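# Hang ball-filled shallow basket on stand peg by cord

## Task

Lift the shallow basket by its cord handle and hang it on the peg of the stand; the task only counts if all the balls are still inside the basket at the end.

## Robot and tools

Robot: two arms, left_arm and right_arm, each a six-joint arm with a two-finger parallel gripper and a wrist camera. Their bases sit near (-0.033, +0.318, 0) m for left_arm and (-0.038, -0.373, 0) m for right_arm in the scene frame. Scene frame: origin at table-top height midway between the arms, +x out over the table, +y toward left_arm, +z up. Arm names do not match image left and right. A camera stand is fixed to the floor behind the arms. Loose objects can occasionally be nudged by something other than the robot.

Frames. Reported hand positions (metres) and quaternions (wxyz) are in each arm's own base frame. Fixed cameras and the table use the scene frame. Every commanded motion is an offset expressed along the current Hand target's own axes. Gripper axes: fingers point along +z and open and close along y. end_effector_position is the point between the pads, roughly 1 cm behind the fingertips.

Command row (shared by execute_actions and move): 14 numbers, each in [-1, 1], always for both arms: left_arm dx, dy, dz, rx, ry, rz, opening, then right_arm in the same order. The six pose numbers are an offset from that arm's Hand target as it was when the action or move began, not an absolute pose; 1.0 equals 0.6 m of travel or 180 degrees of turn, and rx, ry, rz form one rotation vector. The opening is absolute: +1 fully open (0.094 m), -1 closed. Sending six zeros re-requests the current Hand target; repeating a non-zero offset moves the arm further. To keep a gripper as it is, resend its current opening, since 0 means half open.

execute_actions(actions, cameras): actions is a list of actions; each action is up to 15 rows, one per 1/30 s step, every row measured from the action's start pose; a short action holds its last row to fill 15 steps. An empty list returns state plus all camera images. cameras: list of names (cam_high, cam_low, cam_left_wrist, cam_right_wrist), ["all"], or []; an unknown name voids the call.

move(target, speed, blend, opening_speed, grip_force, blocking, cameras): drives each gripper in a straight line toward target, one 14-number row or a list of up to 15 rows, each row still an offset from the same starting Hand targets. speed: m/s, 0.002 to 2.9 (default 0.25), one value or one per target; rotation capped at twice that in rad/s. blend: corner rounding in metres for lists, 0 means stop at each point. opening_speed: rate of opening change per second on the -1..1 scale, at least 0.2; use it to close gently. grip_force: newtons per pad, 10 to 50, one value or one per arm; lower forces close slowly and the setting persists. blocking=false returns after about 0.5 s while motion continues. Paths are capped at 10 s and do not avoid obstacles or the other arm. The result adds a move: line such as done, off_target, moving, held or fault, plus limits (paced = pose clipped, held = steps withheld).

wait(seconds 0 to 10, cameras): lets time pass with commands held. stop(cameras): brakes a running move. zoom_image(camera, region [x0,y0,x1,y1] pixels, at most 504 by 504): enlarges part of the latest image from that camera; images are 672x504. read_manual(section "licences"): licence text only. finished_scene(scene): ends the current scene irrevocably; pass the current scene's number; the basket must stay hung with the balls in it after release.

Results: Hand target (the last commanded pose after clipping, base for the next offsets), end_effector_position and quaternion, Joint positions (last one is finger opening in metres), joint torques (include gravity; first three wrap at ±28 N m), grip_measured (opening on the command scale, reads up to 2.5 mm wide when empty), grip_effort_nm (gripper motor effort, negative closing; not a pad force), Joint velocities (omitted if all near zero), Tool commands, step positions for action calls, and possible MOTOR HOT or OVER-TEMPERATURE FAULT lines.

Behaviour: orientation commands are clipped to 40 degrees from the current measured orientation each step. Grippers may rest a few centimetres off target because of friction and load; resend the remaining distance as an offset. A blocked arm keeps pushing until commanded back past its gripper. Avoid moving a wrist near its own base axis; route around it. Fingers squeeze about 50 to 64 N per pad; release by commanding well above grip_measured.

Avoid: arm-to-arm contact or grippers closing on each other, fast impacts with the table, stand or fixtures, dropping or releasing the basket while it swings, tipping balls out, anything leaving the table, strain on wrist camera cables, and long holding or stretching that heats motors (a fault folds that arm away for the rest of the scene).

Each tool is called after "Emit:" as name(argument=value, ...) on one line, values as JSON.

## Session

Emit:
execute_actions(actions=[])

Scene clock: 0.00 s.
left_arm: end_effector_position=(+0.3724, -0.0071, +0.1504) grip_measured=+1.000 grip_effort_nm=n/a end_effector_quat_wxyz=(+0.698, +0.027, +0.716, +0.016) | right_arm: end_effector_position=(+0.3770, +0.0230, +0.1485) grip_measured=+1.000 grip_effort_nm=n/a end_effector_quat_wxyz=(+0.697, -0.043, +0.715, +0.045)
Joint positions: left_arm=[-0.029 1.528 0.182 1.32 -0.014 0.059 0.094] | right_arm=[-0.002 1.568 0.201 1.341 -0.127 0.003 0.094]
Joint velocities: within noise
Joint torques (N m): no reading
Heat: left arm: 42 °C; right arm: 35 °C.
Hand target: left_arm +0.3740, -0.0072, +0.1595; +0.708, +0.026, +0.706, +0.016 | right_arm +0.3783, +0.0230, +0.1552; +0.704, -0.043, +0.708, +0.045
Tool commands: left_gripper/opening=+1.0 right_gripper/opening=+1.0

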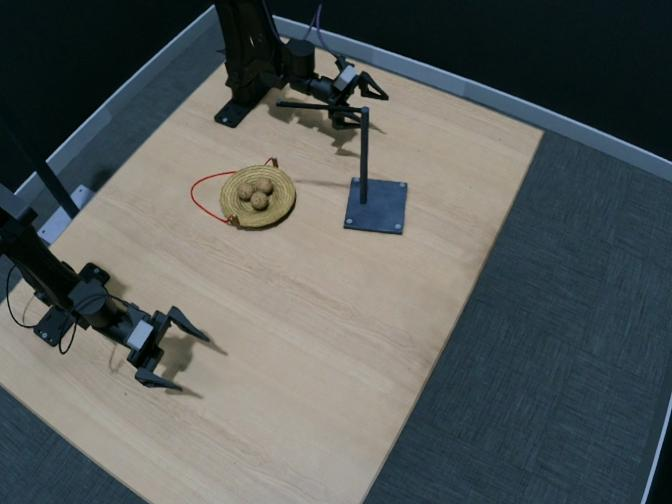

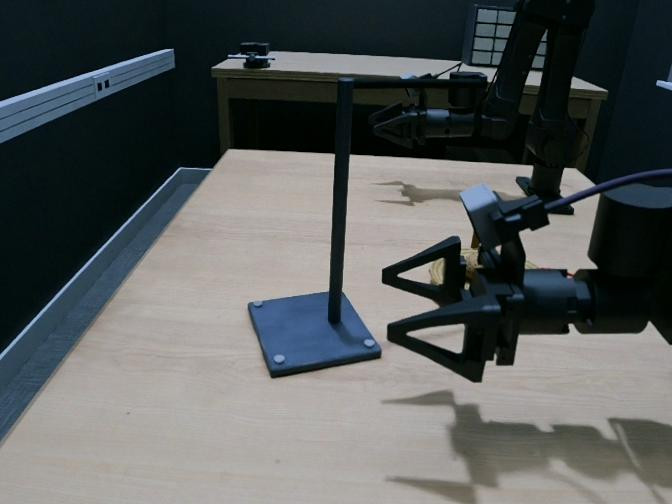

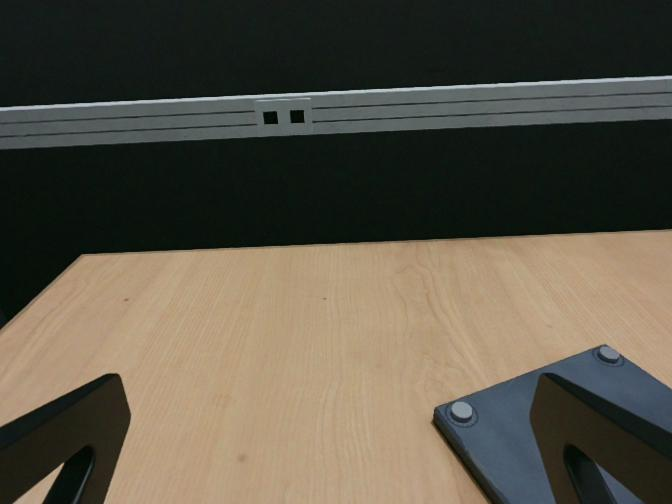

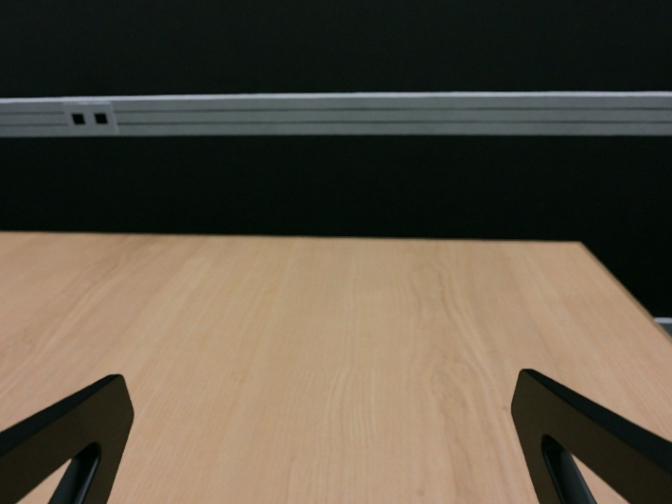

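Emit:
move(target=[-0.2,0.05,-0.33,0,0.36,0,1,0,0,0,0,0,0,1], cameras=["all"])

Scene clock: 14.30 s.
left_arm: end_effector_position=(+0.1781, +0.0189, +0.2729) grip_measured=+1.000 grip_effort_nm=0.01 end_effector_quat_wxyz=(+0.229, +0.012, +0.973, +0.030) | right_arm: end_effector_position=(+0.3770, +0.0230, +0.1485) grip_measured=+1.000 grip_effort_nm=-0.01 end_effector_quat_wxyz=(+0.697, -0.043, +0.715, +0.045)
Joint positions: left_arm=[0.086 0.973 1.419 -1.551 -0.014 0.114 0.094] | right_arm=[-0.002 1.568 0.201 1.341 -0.127 0.003 0.094]
Joint torques (N m): left_arm=[0.57 -0.38 7.31 0.8 0.09 0.07] | right_arm=[0.02 -5.6 5.19 1.69 -0.06 0]
Heat: left arm: 43 °C; right arm: 38 °C.
Hand target: left_arm +0.1761, +0.0186, +0.2806; +0.220, +0.013, +0.975, +0.027 | right_arm +0.3783, +0.0230, +0.1552; +0.704, -0.043, +0.708, +0.045
Off the commanded pose: left_arm 0.008 m, 1 deg | right_arm 0.007 m, 1 deg.
joint sent to its limit (left arm) — joint 4 (wrist pitch), lower limit. The joint targets still meet the commanded pose.
move: done

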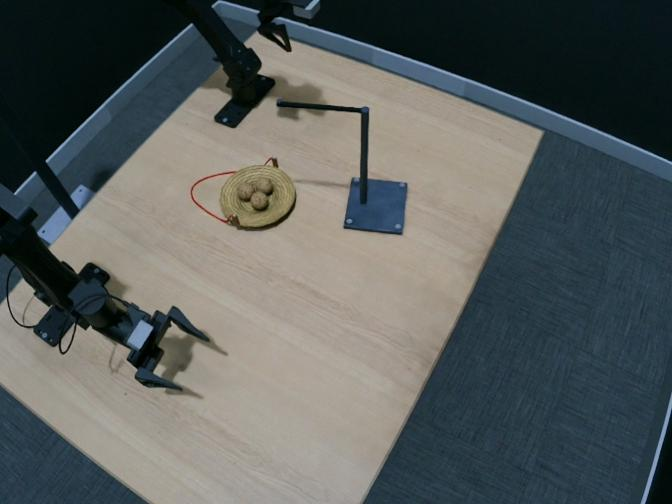

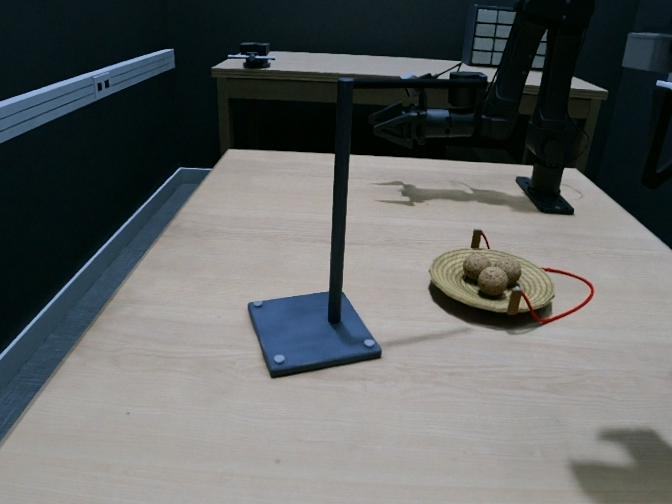

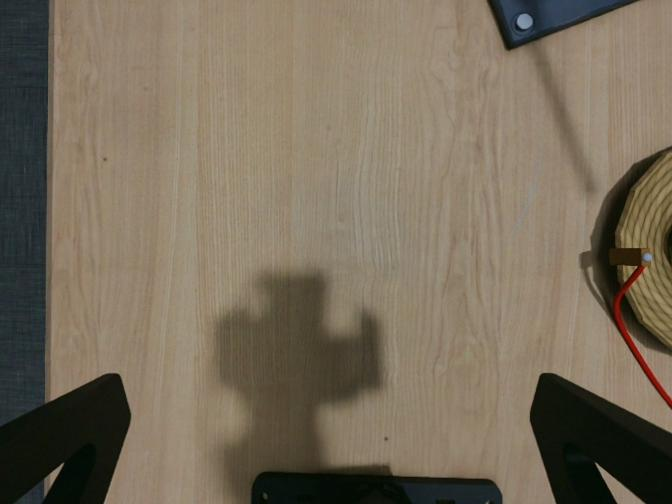

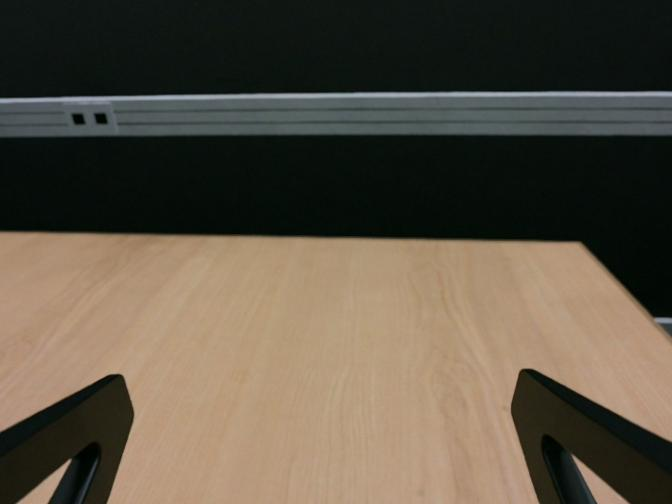

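Emit:
move(target=[0,-0.13,0,0,0,0,1,0,0,0,0,0,0,1], cameras=["all"])

Scene clock: 24.40 s.
left_arm: end_effector_position=(+0.1756, -0.0626, +0.2727) grip_measured=+1.000 grip_effort_nm=0.01 end_effector_quat_wxyz=(+0.245, +0.024, +0.969, -0.007) | right_arm: end_effector_position=(+0.3770, +0.0230, +0.1485) grip_measured=+1.000 grip_effort_nm=-0.01 end_effector_quat_wxyz=(+0.697, -0.043, +0.715, +0.045)
Joint positions: left_arm=[-0.582 1.003 1.419 -1.552 -0.242 -0.479 0.094] | right_arm=[-0.002 1.568 0.201 1.341 -0.127 0.003 0.094]
Joint torques (N m): left_arm=[-0.5 -0.35 5.86 0.76 -0.34 -0.1] | right_arm=[0.06 -5.6 5.12 1.67 -0.01 0.02]
Heat: left arm: 43 °C; right arm: 40 °C.
Hand target: left_arm +0.1749, -0.0593, +0.2760; +0.220, +0.013, +0.975, +0.027 | right_arm +0.3783, +0.0230, +0.1552; +0.704, -0.043, +0.708, +0.045
Off the commanded pose: left_arm 0.005 m, 5 deg | right_arm 0.007 m, 1 deg.
joint sent to its limit (left arm) — joint 4 (wrist pitch), lower limit. The joint targets are off in orientation, not in position.
move: off_target (left_arm)

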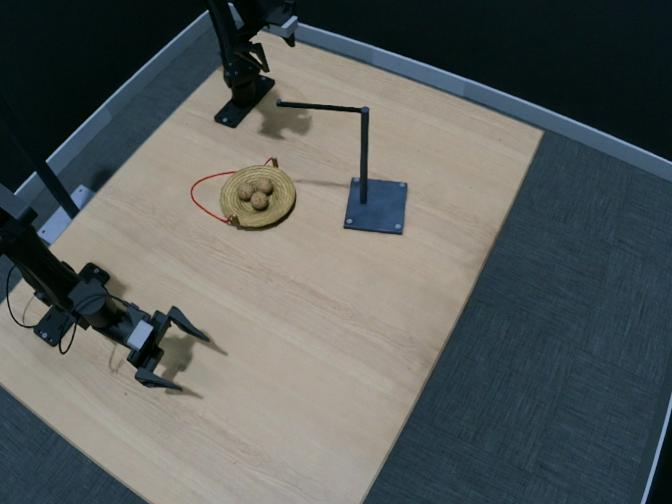

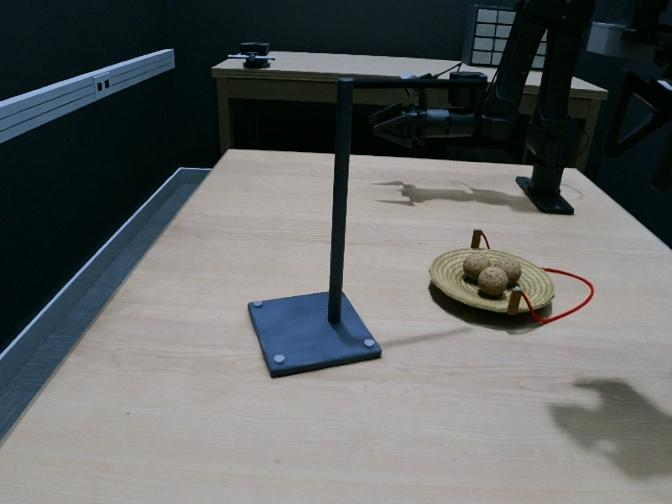

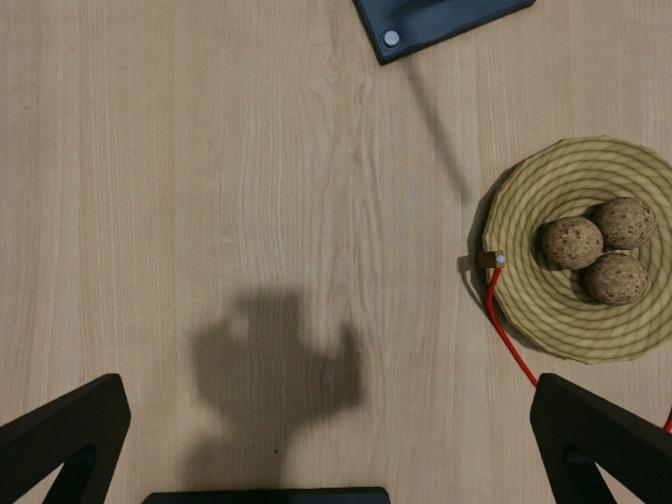

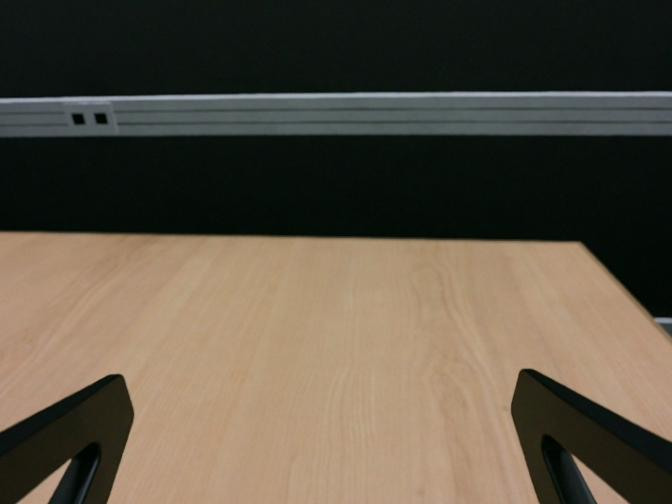

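Emit:
move(target=[0,0,0,0,0,0,1,-0.3,0,-0.21,-0.42,0,0,1], cameras=["all"])

Scene clock: 33.07 s.
left_arm: end_effector_position=(+0.1756, -0.0626, +0.2727) grip_measured=+1.000 grip_effort_nm=0.00 end_effector_quat_wxyz=(+0.245, +0.023, +0.969, -0.007) | right_arm: end_effector_position=(+0.2566, +0.0086, +0.3256) grip_measured=+1.000 grip_effort_nm=-0.01 end_effector_quat_wxyz=(+0.642, -0.279, +0.651, +0.292)
Joint positions: left_arm=[-0.582 1.003 1.419 -1.552 -0.242 -0.48 0.094] | right_arm=[-0.751 0.955 0.588 0.721 -1.583 0.376 0.094]
Joint torques (N m): left_arm=[-0.51 -0.35 5.87 0.76 -0.35 -0.07] | right_arm=[-0.42 -2.37 10 0.68 0.16 0.11]
Heat: left arm: 43 °C; right arm: 40 °C.
Hand target: left_arm +0.1749, -0.0593, +0.2760; +0.220, +0.013, +0.975, +0.027 | right_arm +0.2543, +0.0070, +0.3357; +0.530, -0.466, +0.532, +0.469
Off the commanded pose: left_arm 0.005 m, 5 deg | right_arm 0.011 m, 35 deg.
joint sent to its limit (left arm) — joint 4 (wrist pitch), lower limit. The joint targets are off in orientation, not in position.
joint sent to its limit (right arm) — joint 5 (wrist yaw), lower limit. The joint targets are off in orientation, not in position.
move: off_target (left_arm, right_arm)

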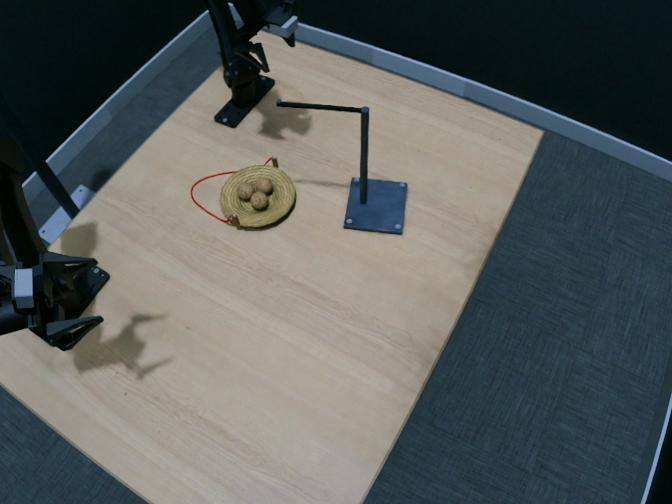

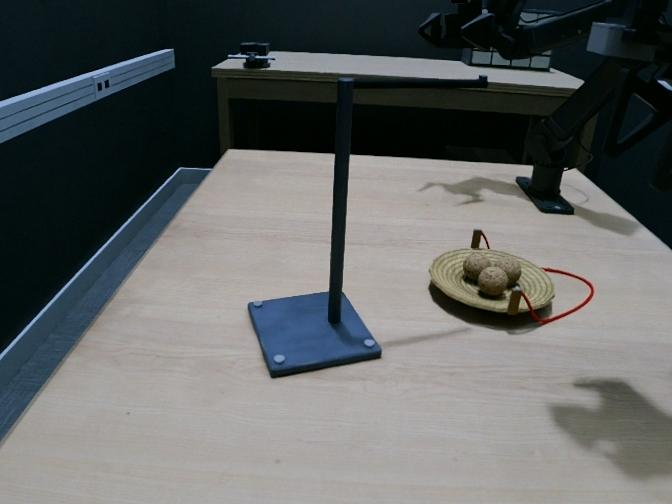

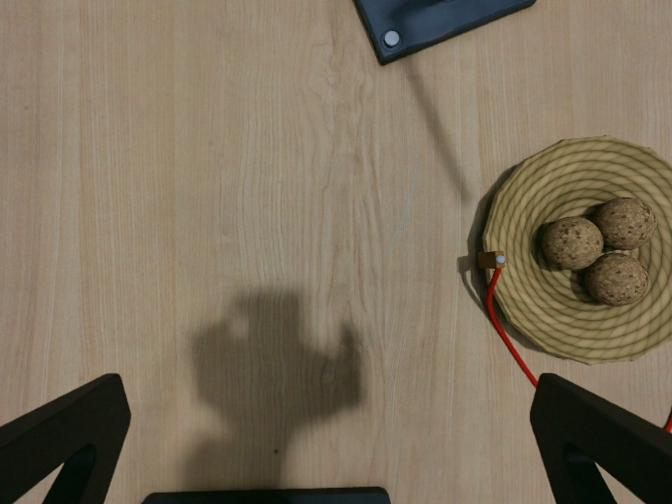

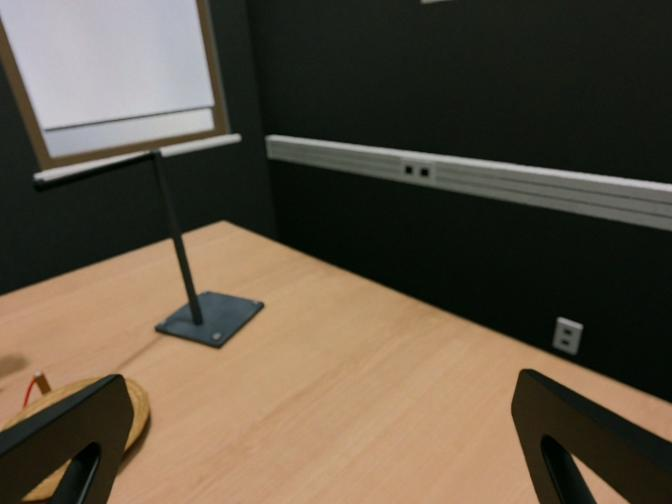

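Emit:
move(target=[0.043,-0.29,-0.076,0.223,0,0.447,1,0,0,0,0,0,0,1], cameras=["all"])

Emit:
zoom_image(camera="cam_low", region=[320, 50, 672, 350])

Scene clock: 57.30 s.
left_arm: end_effector_position=(+0.1326, -0.2305, +0.2870) grip_measured=+1.000 grip_effort_nm=0.00 end_effector_quat_wxyz=(+0.161, +0.682, +0.698, -0.144) | right_arm: end_effector_position=(+0.2566, +0.0086, +0.3256) grip_measured=+1.000 grip_effort_nm=-0.01 end_effector_quat_wxyz=(+0.641, -0.277, +0.652, +0.294)
Joint positions: left_arm=[-0.886 1.362 1.707 -1.553 0.247 0.617 0.094] | right_arm=[-0.751 0.955 0.588 0.721 -1.583 0.381 0.094]
Joint torques (N m): left_arm=[-0.54 -2.63 8.12 0.65 0.37 0.09] | right_arm=[-0.59 -2.19 9.78 0.66 0.13 0.06]
Heat: left arm: 43 °C; right arm: 37 °C.
Hand target: left_arm +0.1296, -0.2341, +0.2957; +0.134, +0.695, +0.690, -0.150 | right_arm +0.2543, +0.0070, +0.3357; +0.530, -0.465, +0.532, +0.469
Off the commanded pose: left_arm 0.010 m, 4 deg | right_arm 0.010 m, 35 deg.
joint sent to its limit (left arm) — joint 4 (wrist pitch), lower limit. The joint targets are off in orientation, not in position.
joint sent to its limit (right arm) — joint 5 (wrist yaw), lower limit. The joint targets are off in orientation, not in position.
move: off_target (left_arm, right_arm)

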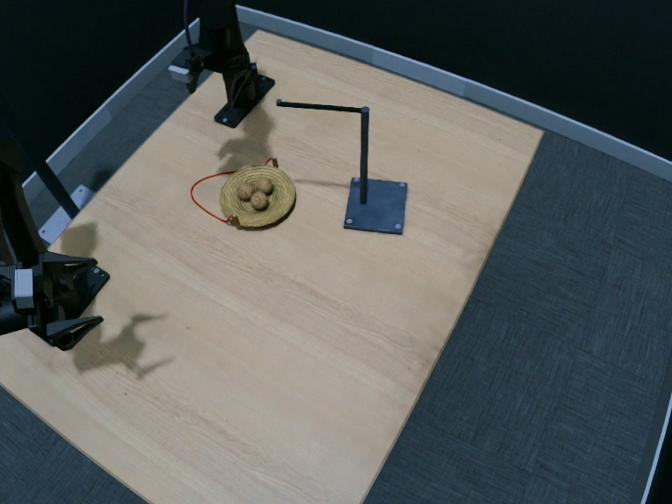

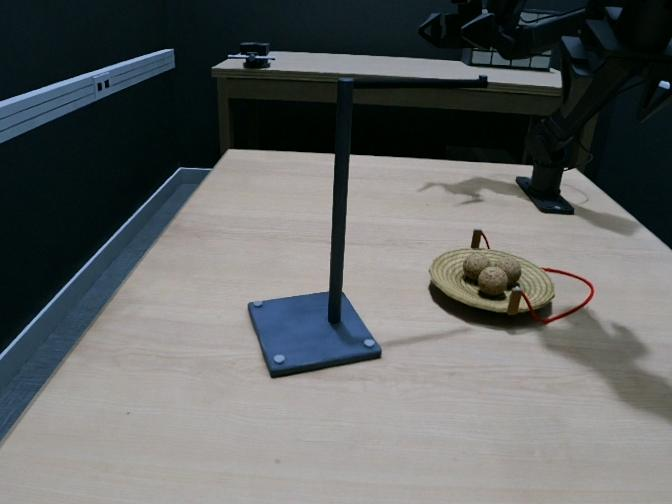

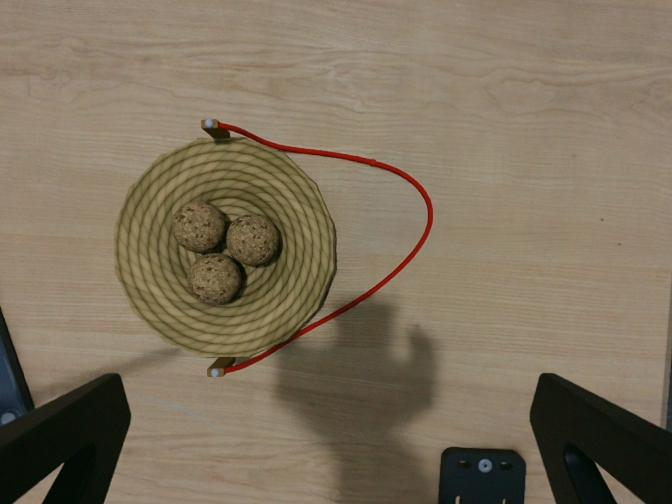

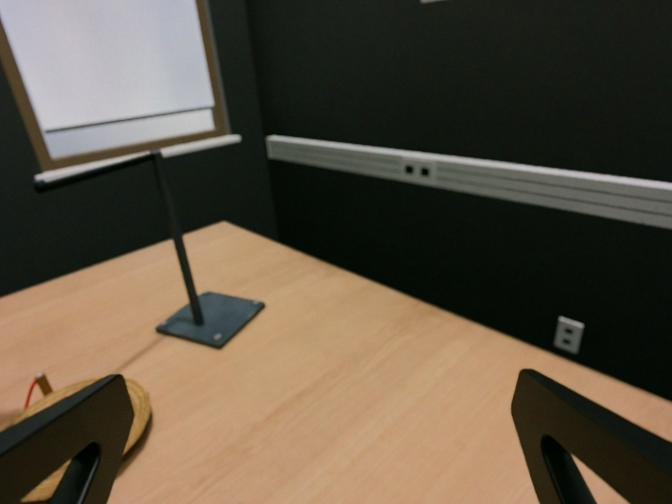

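Scaled by 1.432.

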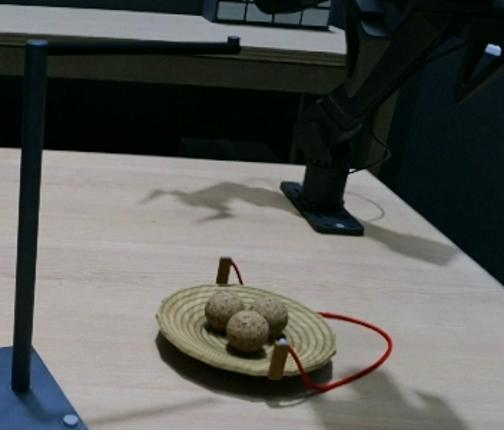

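Emit:
move(target=[0.062,-0.129,0.368,0,0,0,0,0,0,0,0,0,0,1], cameras=["all"])

Scene clock: 68.40 s.
left_arm: end_effector_position=(+0.0462, -0.2810, +0.0800) grip_measured=+0.001 grip_effort_nm=-0.07 end_effector_quat_wxyz=(+0.126, +0.696, +0.691, -0.148) | right_arm: end_effector_position=(+0.2566, +0.0086, +0.3256) grip_measured=+1.000 grip_effort_nm=-0.01 end_effector_quat_wxyz=(+0.641, -0.277, +0.652, +0.294)
Joint positions: left_arm=[-1.336 1.297 0.814 -0.715 0.12 0.22 0.047] | right_arm=[-0.751 0.955 0.588 0.721 -1.583 0.381 0.094]
Joint torques (N m): left_arm=[-0.47 -2.65 6.22 0.95 0.02 -0.05] | right_arm=[-0.59 -2.54 9.94 0.72 0.13 0]
Heat: left arm: 43 °C; right arm: 36 °C.
Hand target: left_arm +0.0472, -0.2858, +0.0798; +0.134, +0.695, +0.690, -0.150 | right_arm +0.2543, +0.0070, +0.3357; +0.530, -0.465, +0.532, +0.469
Off the commanded pose: left_arm 0.005 m, 1 deg | right_arm 0.010 m, 35 deg.
joint sent to its limit (right arm) — joint 5 (wrist yaw), lower limit. The joint targets are off in orientation, not in position.
move: off_target (right_arm)

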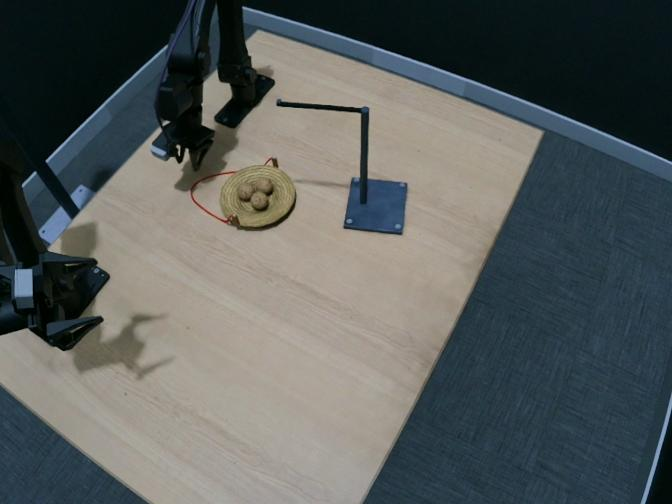

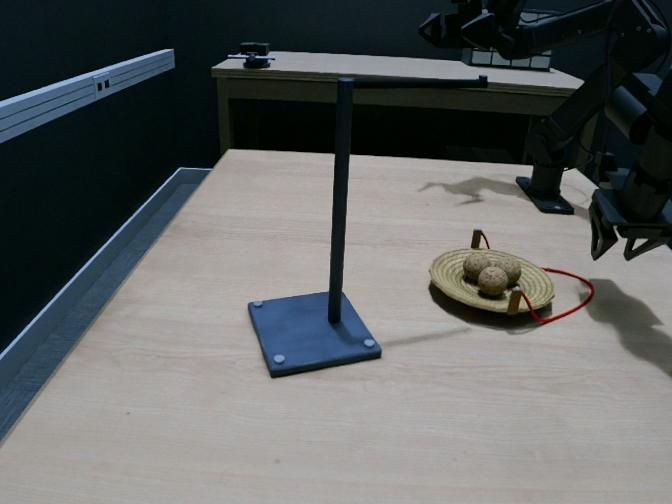

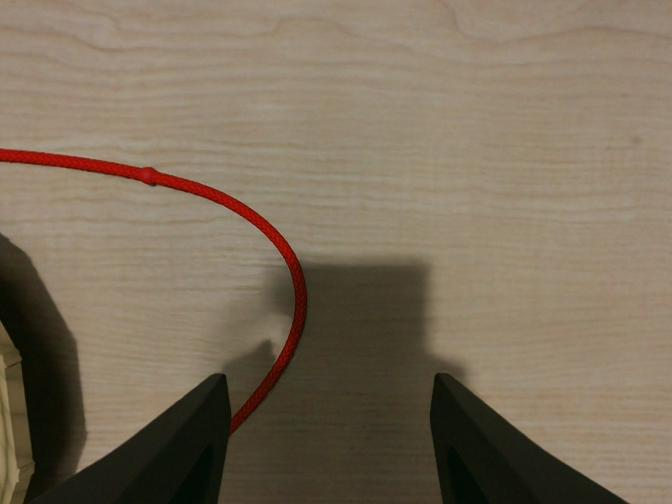

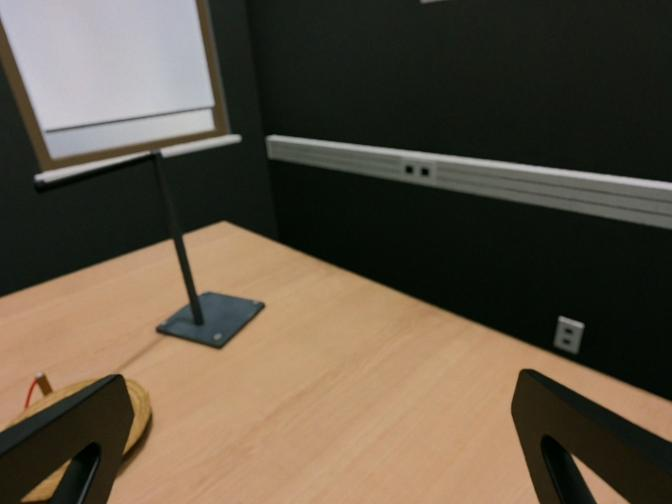

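Emit:
move(target=[0.0237,0.0218,0.08,0,0,0,0,0,0,0,0,0,0,1], cameras=["cam_left_wrist","cam_low"])

Scene clock: 77.20 s.
left_arm: end_effector_position=(+0.0581, -0.2881, +0.0305) grip_measured=+0.001 grip_effort_nm=-0.05 end_effector_quat_wxyz=(+0.129, +0.695, +0.693, -0.143) | right_arm: end_effector_position=(+0.2566, +0.0086, +0.3256) grip_measured=+1.000 grip_effort_nm=-0.01 end_effector_quat_wxyz=(+0.641, -0.277, +0.652, +0.294)
Joint positions: left_arm=[-1.302 1.417 0.697 -0.482 0.12 0.249 0.047] | right_arm=[-0.751 0.955 0.588 0.721 -1.583 0.381 0.094]
Joint torques (N m): left_arm=[0.55 -3.25 5.44 0.98 0.18 0.08] | right_arm=[-0.61 -2.33 9.99 0.69 0.13 0.11]
Heat: left arm: 42 °C; right arm: 36 °C.
Hand target: left_arm +0.0591, -0.2917, +0.0298; +0.134, +0.695, +0.690, -0.150 | right_arm +0.2543, +0.0070, +0.3357; +0.530, -0.465, +0.532, +0.469
Off the commanded pose: left_arm 0.004 m, 1 deg | right_arm 0.010 m, 35 deg.
joint sent to its limit (right arm) — joint 5 (wrist yaw), lower limit. The joint targets are off in orientation, not in position.
move: off_target (right_arm)
Images, in order (width x height): cam_low 672x504, cam_left_wrist 672x504.

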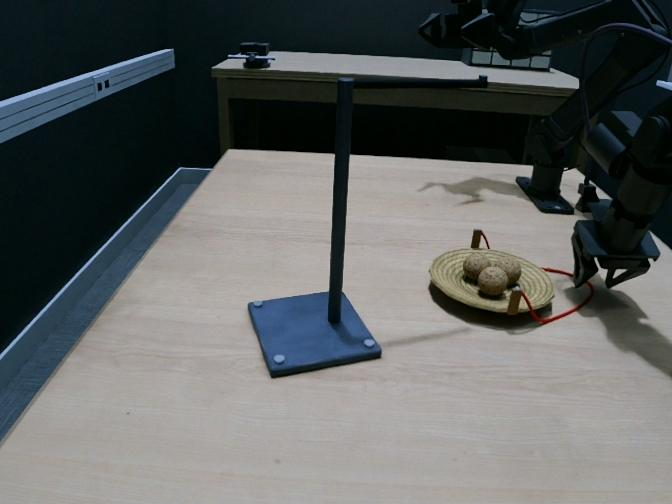

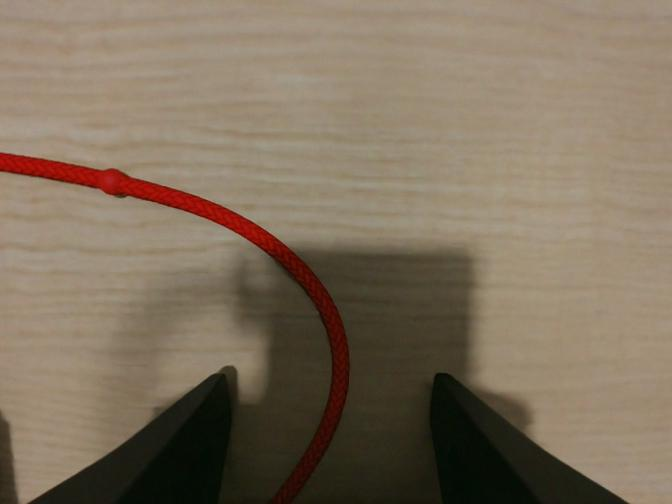

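Emit:
move(target=[0.0035,0,0.0293,0,0,0,-0.1,0,0,0,0,0,0,1], speed=0.05, cameras=["cam_left_wrist"])

Scene clock: 81.07 s.
left_arm: end_effector_position=(+0.0627, -0.3047, +0.0268) grip_measured=-0.099 grip_effort_nm=-0.06 end_effector_quat_wxyz=(+0.154, +0.692, +0.687, -0.157) | right_arm: end_effector_position=(+0.2566, +0.0086, +0.3256) grip_measured=+1.000 grip_effort_nm=-0.01 end_effector_quat_wxyz=(+0.641, -0.277, +0.652, +0.294)
Joint positions: left_arm=[-1.302 1.454 0.685 -0.374 0.12 0.25 0.042] | right_arm=[-0.751 0.955 0.588 0.721 -1.583 0.381 0.094]
Joint torques (N m): left_arm=[-0.13 -2.1 4.12 0.83 0.16 0] | right_arm=[-0.61 -2.19 10.09 0.63 0.15 0.07]
Heat: left arm: 42 °C; right arm: 36 °C.
Hand target: left_arm +0.0587, -0.2967, +0.0128; +0.134, +0.695, +0.690, -0.150 | right_arm +0.2543, +0.0070, +0.3357; +0.530, -0.465, +0.532, +0.469
Off the commanded pose: left_arm 0.017 m, 3 deg | right_arm 0.010 m, 35 deg.
joint sent to its limit (right arm) — joint 5 (wrist yaw), lower limit. The joint targets are off in orientation, not in position.
move: off_target (left_arm, right_arm)
Images, in order (width x height): cam_left_wrist 672x504.

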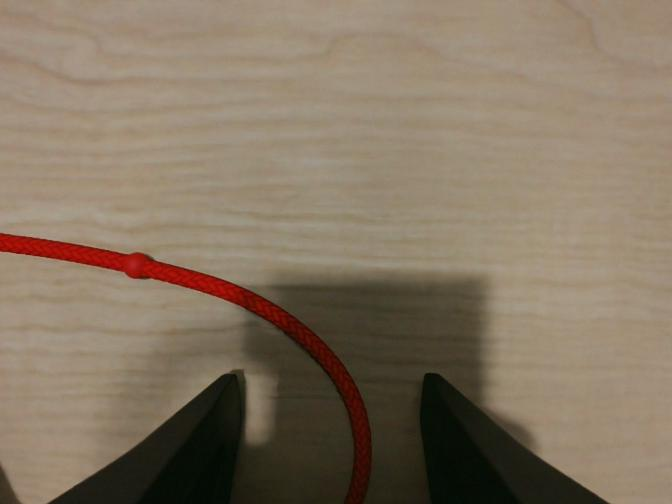

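Emit:
move(target=[-0.0032,-0.0033,-0.0203,0,0,0,-0.1,0,0,0,0,0,0,1], speed=0.05, cameras=["cam_left_wrist"])

Scene clock: 85.73 s.
left_arm: end_effector_position=(+0.0626, -0.3045, +0.0267) grip_measured=-0.099 grip_effort_nm=-0.06 end_effector_quat_wxyz=(+0.154, +0.692, +0.687, -0.157) | right_arm: end_effector_position=(+0.2566, +0.0086, +0.3256) grip_measured=+1.000 grip_effort_nm=-0.01 end_effector_quat_wxyz=(+0.641, -0.277, +0.652, +0.294)
Joint positions: left_arm=[-1.302 1.454 0.685 -0.375 0.12 0.25 0.042] | right_arm=[-0.751 0.955 0.588 0.721 -1.583 0.381 0.094]
Joint torques (N m): left_arm=[-0.49 -4.78 5.72 0.32 0.14 -0.03] | right_arm=[-0.55 -2.5 9.73 0.71 0.15 0.08]
Heat: left arm: 42 °C; right arm: 36 °C.
Hand target: left_arm +0.0570, -0.2937, +0.0248; +0.134, +0.695, +0.690, -0.150 | right_arm +0.2543, +0.0070, +0.3357; +0.530, -0.465, +0.532, +0.469
Off the commanded pose: left_arm 0.012 m, 2 deg | right_arm 0.010 m, 35 deg.
joint sent to its limit (right arm) — joint 5 (wrist yaw), lower limit. The joint targets are off in orientation, not in position.
move: off_target (left_arm, right_arm)
Images, in order (width x height): cam_left_wrist 672x504.

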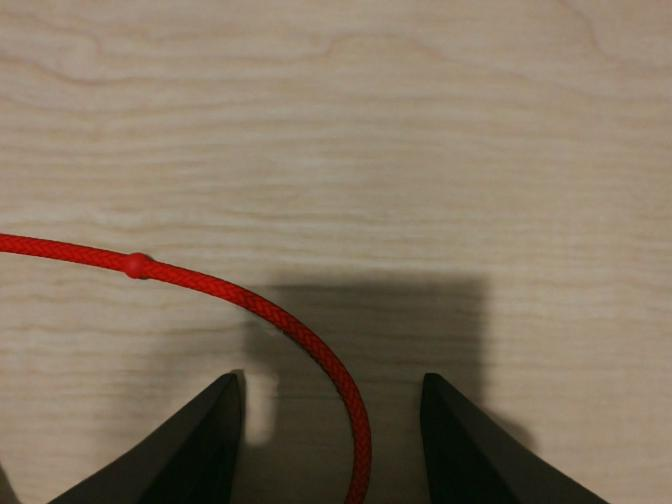

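Emit:
move(target=[[0.0,-0.005,-0.04,0,0,0,-0.1,0,0,0,0,0,0,1],[-0.0,-0.005,-0.01,0,0,0,-0.1,0,0,0,0,0,0,1]], speed=0.05, cameras=["cam_left_wrist"])

Scene clock: 89.50 s.
left_arm: end_effector_position=(+0.0547, -0.2847, +0.0289) grip_measured=-0.099 grip_effort_nm=-0.06 end_effector_quat_wxyz=(+0.125, +0.696, +0.693, -0.142) | right_arm: end_effector_position=(+0.2566, +0.0086, +0.3256) grip_measured=+1.000 grip_effort_nm=-0.01 end_effector_quat_wxyz=(+0.641, -0.277, +0.652, +0.294)
Joint positions: left_arm=[-1.31 1.409 0.685 -0.484 0.12 0.243 0.042] | right_arm=[-0.751 0.955 0.588 0.721 -1.583 0.381 0.094]
Joint torques (N m): left_arm=[-0.59 -3.22 6.06 0.97 0.11 -0.06] | right_arm=[-0.36 -2.25 9.92 0.74 0.15 0.07]
Heat: left arm: 42 °C; right arm: 36 °C.
Hand target: left_arm +0.0542, -0.2912, +0.0303; +0.134, +0.695, +0.690, -0.150 | right_arm +0.2543, +0.0070, +0.3357; +0.530, -0.465, +0.532, +0.469
Off the commanded pose: left_arm 0.007 m, 1 deg | right_arm 0.010 m, 35 deg.
joint sent to its limit (right arm) — joint 5 (wrist yaw), lower limit. The joint targets are off in orientation, not in position.
move: off_target (right_arm)
Images, in order (width x height): cam_left_wrist 672x504.

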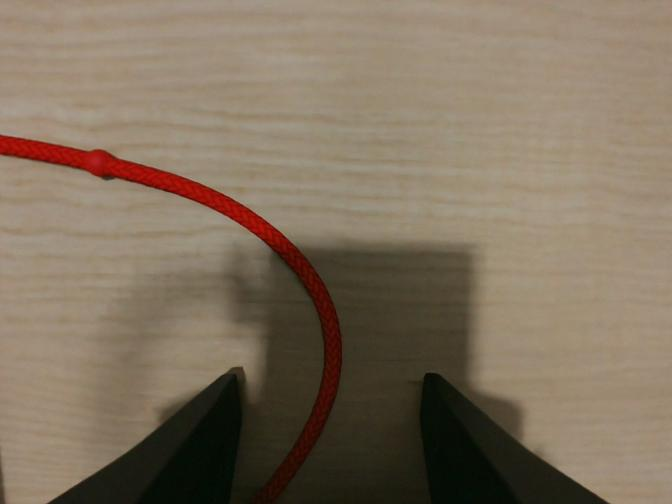

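Emit:
move(target=[-0.009,0,0.0128,0,0,0,-0.1,0,0,0,0,0,0,1], speed=0.05, cameras=["cam_left_wrist"])

Scene clock: 92.80 s.
left_arm: end_effector_position=(+0.0549, -0.2942, +0.0270) grip_measured=-0.099 grip_effort_nm=-0.06 end_effector_quat_wxyz=(+0.134, +0.695, +0.691, -0.148) | right_arm: end_effector_position=(+0.2566, +0.0086, +0.3256) grip_measured=+1.000 grip_effort_nm=-0.01 end_effector_quat_wxyz=(+0.641, -0.277, +0.652, +0.294)
Joint positions: left_arm=[-1.319 1.435 0.689 -0.44 0.118 0.236 0.042] | right_arm=[-0.751 0.955 0.588 0.721 -1.583 0.381 0.094]
Joint torques (N m): left_arm=[-0.68 -2.25 6.8 0.87 0.09 -0.07] | right_arm=[-0.61 -2.36 9.94 0.7 0.17 0.12]
Heat: left arm: 42 °C; right arm: 36 °C.
Hand target: left_arm +0.0541, -0.2992, +0.0255; +0.134, +0.695, +0.690, -0.150 | right_arm +0.2543, +0.0070, +0.3357; +0.530, -0.465, +0.532, +0.469
Off the commanded pose: left_arm 0.005 m, 0 deg | right_arm 0.010 m, 35 deg.
joint sent to its limit (right arm) — joint 5 (wrist yaw), lower limit. The joint targets are off in orientation, not in position.
move: off_target (right_arm)
Images, in order (width x height): cam_left_wrist 672x504.

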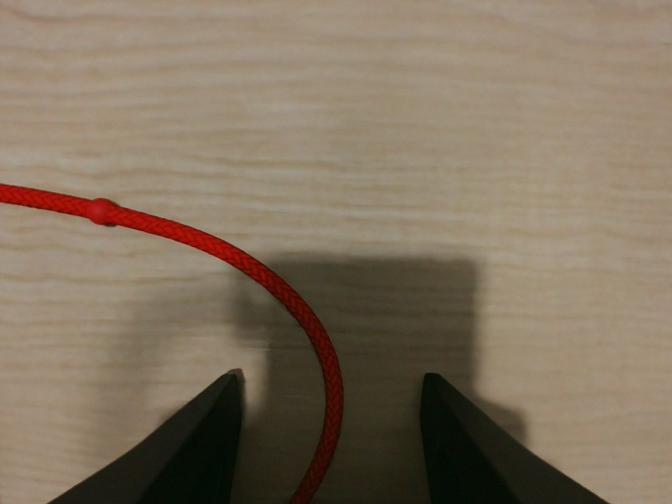

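Emit:
move(target=[0,0,0,0,0,0,-1,0,0,0,0,0,0,1], opening_speed=1.0, cameras=["cam_left_wrist"])

Scene clock: 95.57 s.
left_arm: end_effector_position=(+0.0579, -0.2972, +0.0266) grip_measured=-0.984 grip_effort_nm=-0.87 end_effector_quat_wxyz=(+0.142, +0.694, +0.691, -0.146) | right_arm: end_effector_position=(+0.2566, +0.0086, +0.3256) grip_measured=+1.000 grip_effort_nm=-0.02 end_effector_quat_wxyz=(+0.641, -0.277, +0.652, +0.294)
Joint positions: left_arm=[-1.319 1.441 0.689 -0.422 0.106 0.235 0.001] | right_arm=[-0.751 0.955 0.588 0.721 -1.583 0.381 0.094]
Joint torques (N m): left_arm=[-0.68 -2.76 6.82 0.73 0.21 -0.05] | right_arm=[-0.59 -2.35 9.76 0.68 0.14 0.08]
Heat: left arm: 42 °C; right arm: 36 °C.
Hand target: left_arm +0.0540, -0.2992, +0.0255; +0.134, +0.695, +0.690, -0.150 | right_arm +0.2543, +0.0070, +0.3357; +0.530, -0.465, +0.532, +0.469
Off the commanded pose: left_arm 0.004 m, 1 deg | right_arm 0.010 m, 35 deg.
joint sent to its limit (right arm) — joint 5 (wrist yaw), lower limit. The joint targets are off in orientation, not in position.
move: off_target (right_arm)
Images, in order (width x height): cam_left_wrist 672x504.

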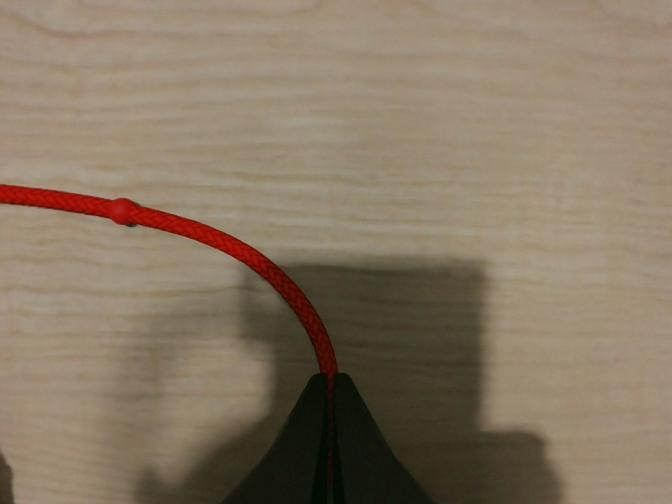

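Emit:
move(target=[[-0.041,0.09,-0.157,0,0,0,-1,0,0,0,0,0,0,1],[-0.060,0.244,-0.333,0,0,0,-1,0,0,0,0,0,0,1]], speed=0.1, blend=[0.03,0], cameras=["all"])

Scene clock: 105.53 s.
left_arm: end_effector_position=(+0.2048, -0.2515, +0.2128) grip_measured=-0.984 grip_effort_nm=-0.87 end_effector_quat_wxyz=(+0.127, +0.693, +0.696, -0.140) | right_arm: end_effector_position=(+0.2566, +0.0086, +0.3256) grip_measured=+1.000 grip_effort_nm=-0.01 end_effector_quat_wxyz=(+0.641, -0.277, +0.652, +0.294)
Joint positions: left_arm=[-0.73 1.561 1.584 -1.346 0.292 0.8 0.001] | right_arm=[-0.751 0.955 0.588 0.721 -1.583 0.381 0.094]
Joint torques (N m): left_arm=[0.24 -4.45 8.8 0.42 0.43 0.08] | right_arm=[-0.64 -2.32 9.81 0.71 0.19 0.1]
Heat: left arm: 43 °C; right arm: 36 °C.
Hand target: left_arm +0.2049, -0.2556, +0.2203; +0.134, +0.695, +0.690, -0.150 | right_arm +0.2543, +0.0070, +0.3357; +0.530, -0.465, +0.532, +0.469
Off the commanded pose: left_arm 0.009 m, 2 deg | right_arm 0.010 m, 35 deg.
joint sent to its limit (right arm) — joint 5 (wrist yaw), lower limit. The joint targets are off in orientation, not in position.
move: off_target (right_arm)

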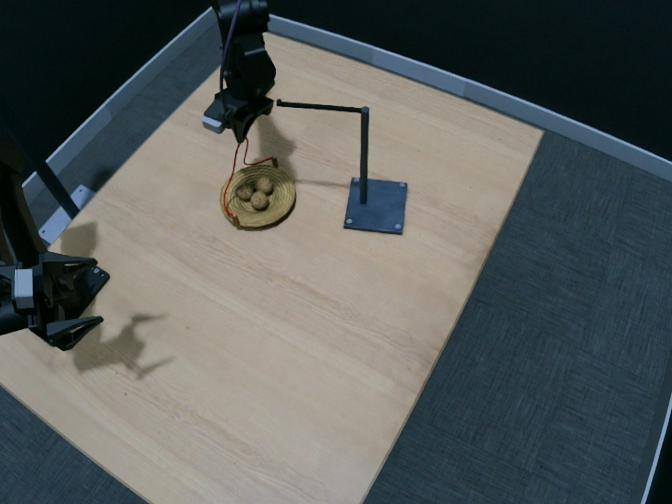

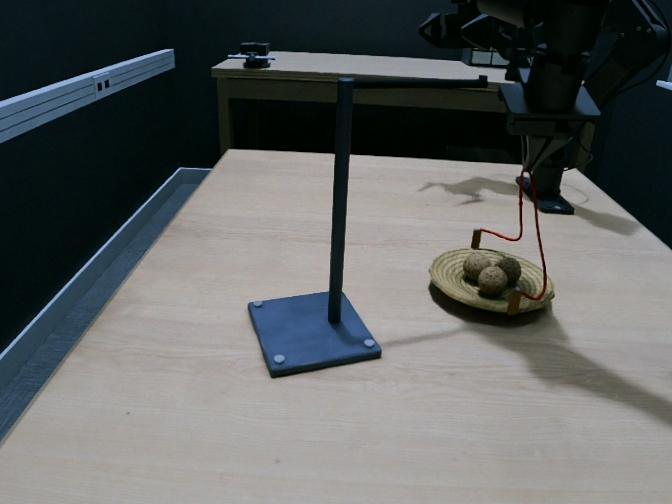

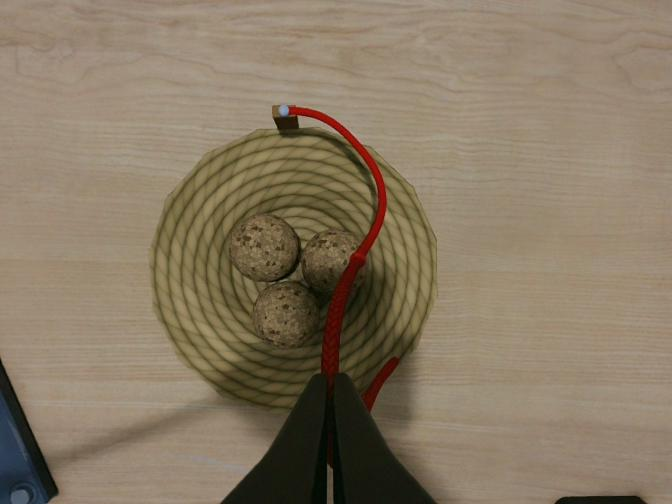

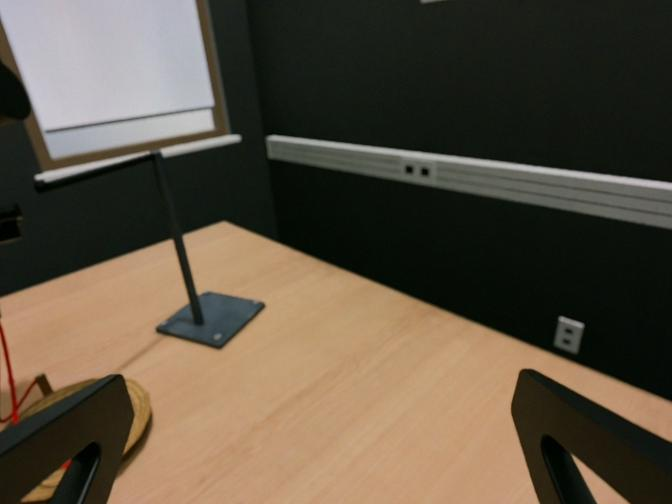

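Emit:
move(target=[-0.083,0.0093,-0.1,0,0,0,-1,0,0,0,0,0,0,1], speed=0.03, cameras=["all"])

Scene clock: 114.83 s.
left_arm: end_effector_position=(+0.2144, -0.2744, +0.2876) grip_measured=-0.984 grip_effort_nm=-0.86 end_effector_quat_wxyz=(+0.170, +0.686, +0.693, -0.144) | right_arm: end_effector_position=(+0.2566, +0.0086, +0.3256) grip_measured=+1.000 grip_effort_nm=-0.01 end_effector_quat_wxyz=(+0.641, -0.277, +0.652, +0.294)
Joint positions: left_arm=[-0.761 1.681 2.007 -1.549 0.292 0.749 0.001] | right_arm=[-0.751 0.955 0.588 0.721 -1.583 0.381 0.094]
Joint torques (N m): left_arm=[-0.57 -5.11 8.01 0.59 0.34 -0.04] | right_arm=[-0.59 -2.33 9.85 0.71 0.13 0.06]
Heat: left arm: 43 °C; right arm: 36 °C.
Hand target: left_arm +0.2117, -0.2779, +0.2950; +0.134, +0.695, +0.690, -0.150 | right_arm +0.2543, +0.0070, +0.3357; +0.530, -0.465, +0.532, +0.469
Off the commanded pose: left_arm 0.009 m, 4 deg | right_arm 0.010 m, 35 deg.
joint sent to its limit (left arm) — joint 4 (wrist pitch), lower limit. The joint targets are off in orientation, not in position.
joint sent to its limit (right arm) — joint 5 (wrist yaw), lower limit. The joint targets are off in orientation, not in position.
move: off_target (left_arm, right_arm)

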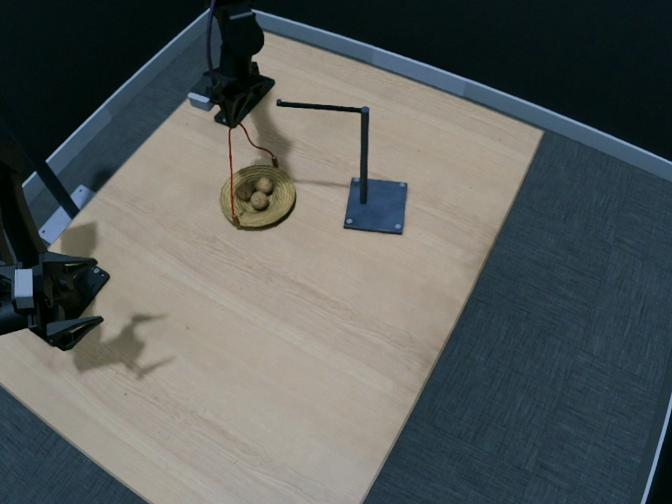

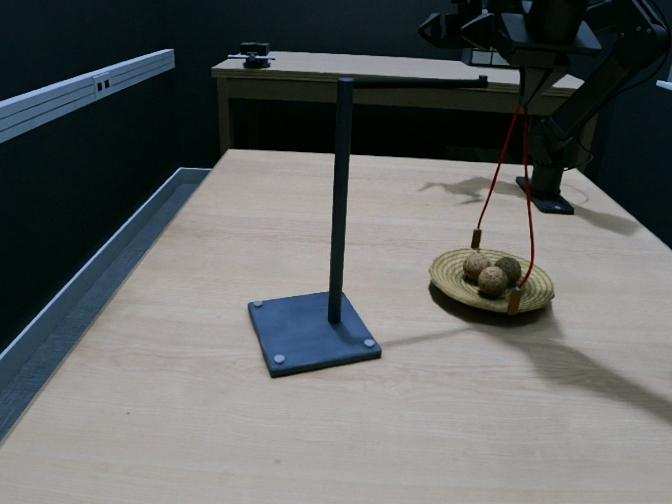

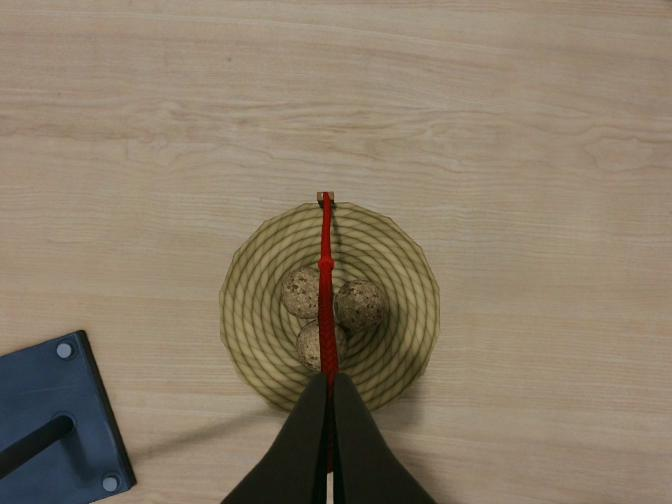

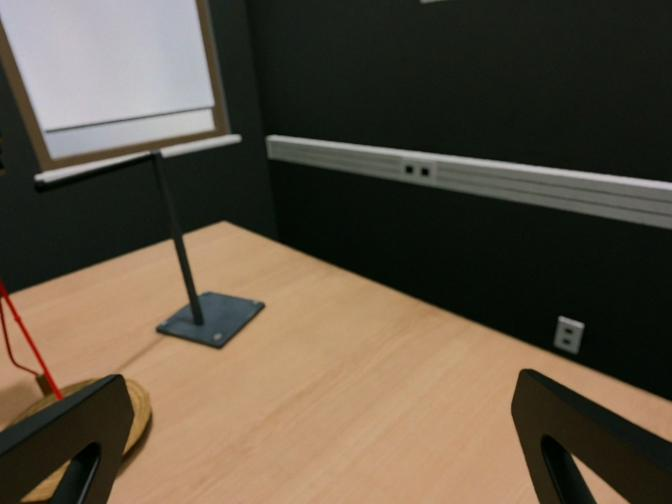

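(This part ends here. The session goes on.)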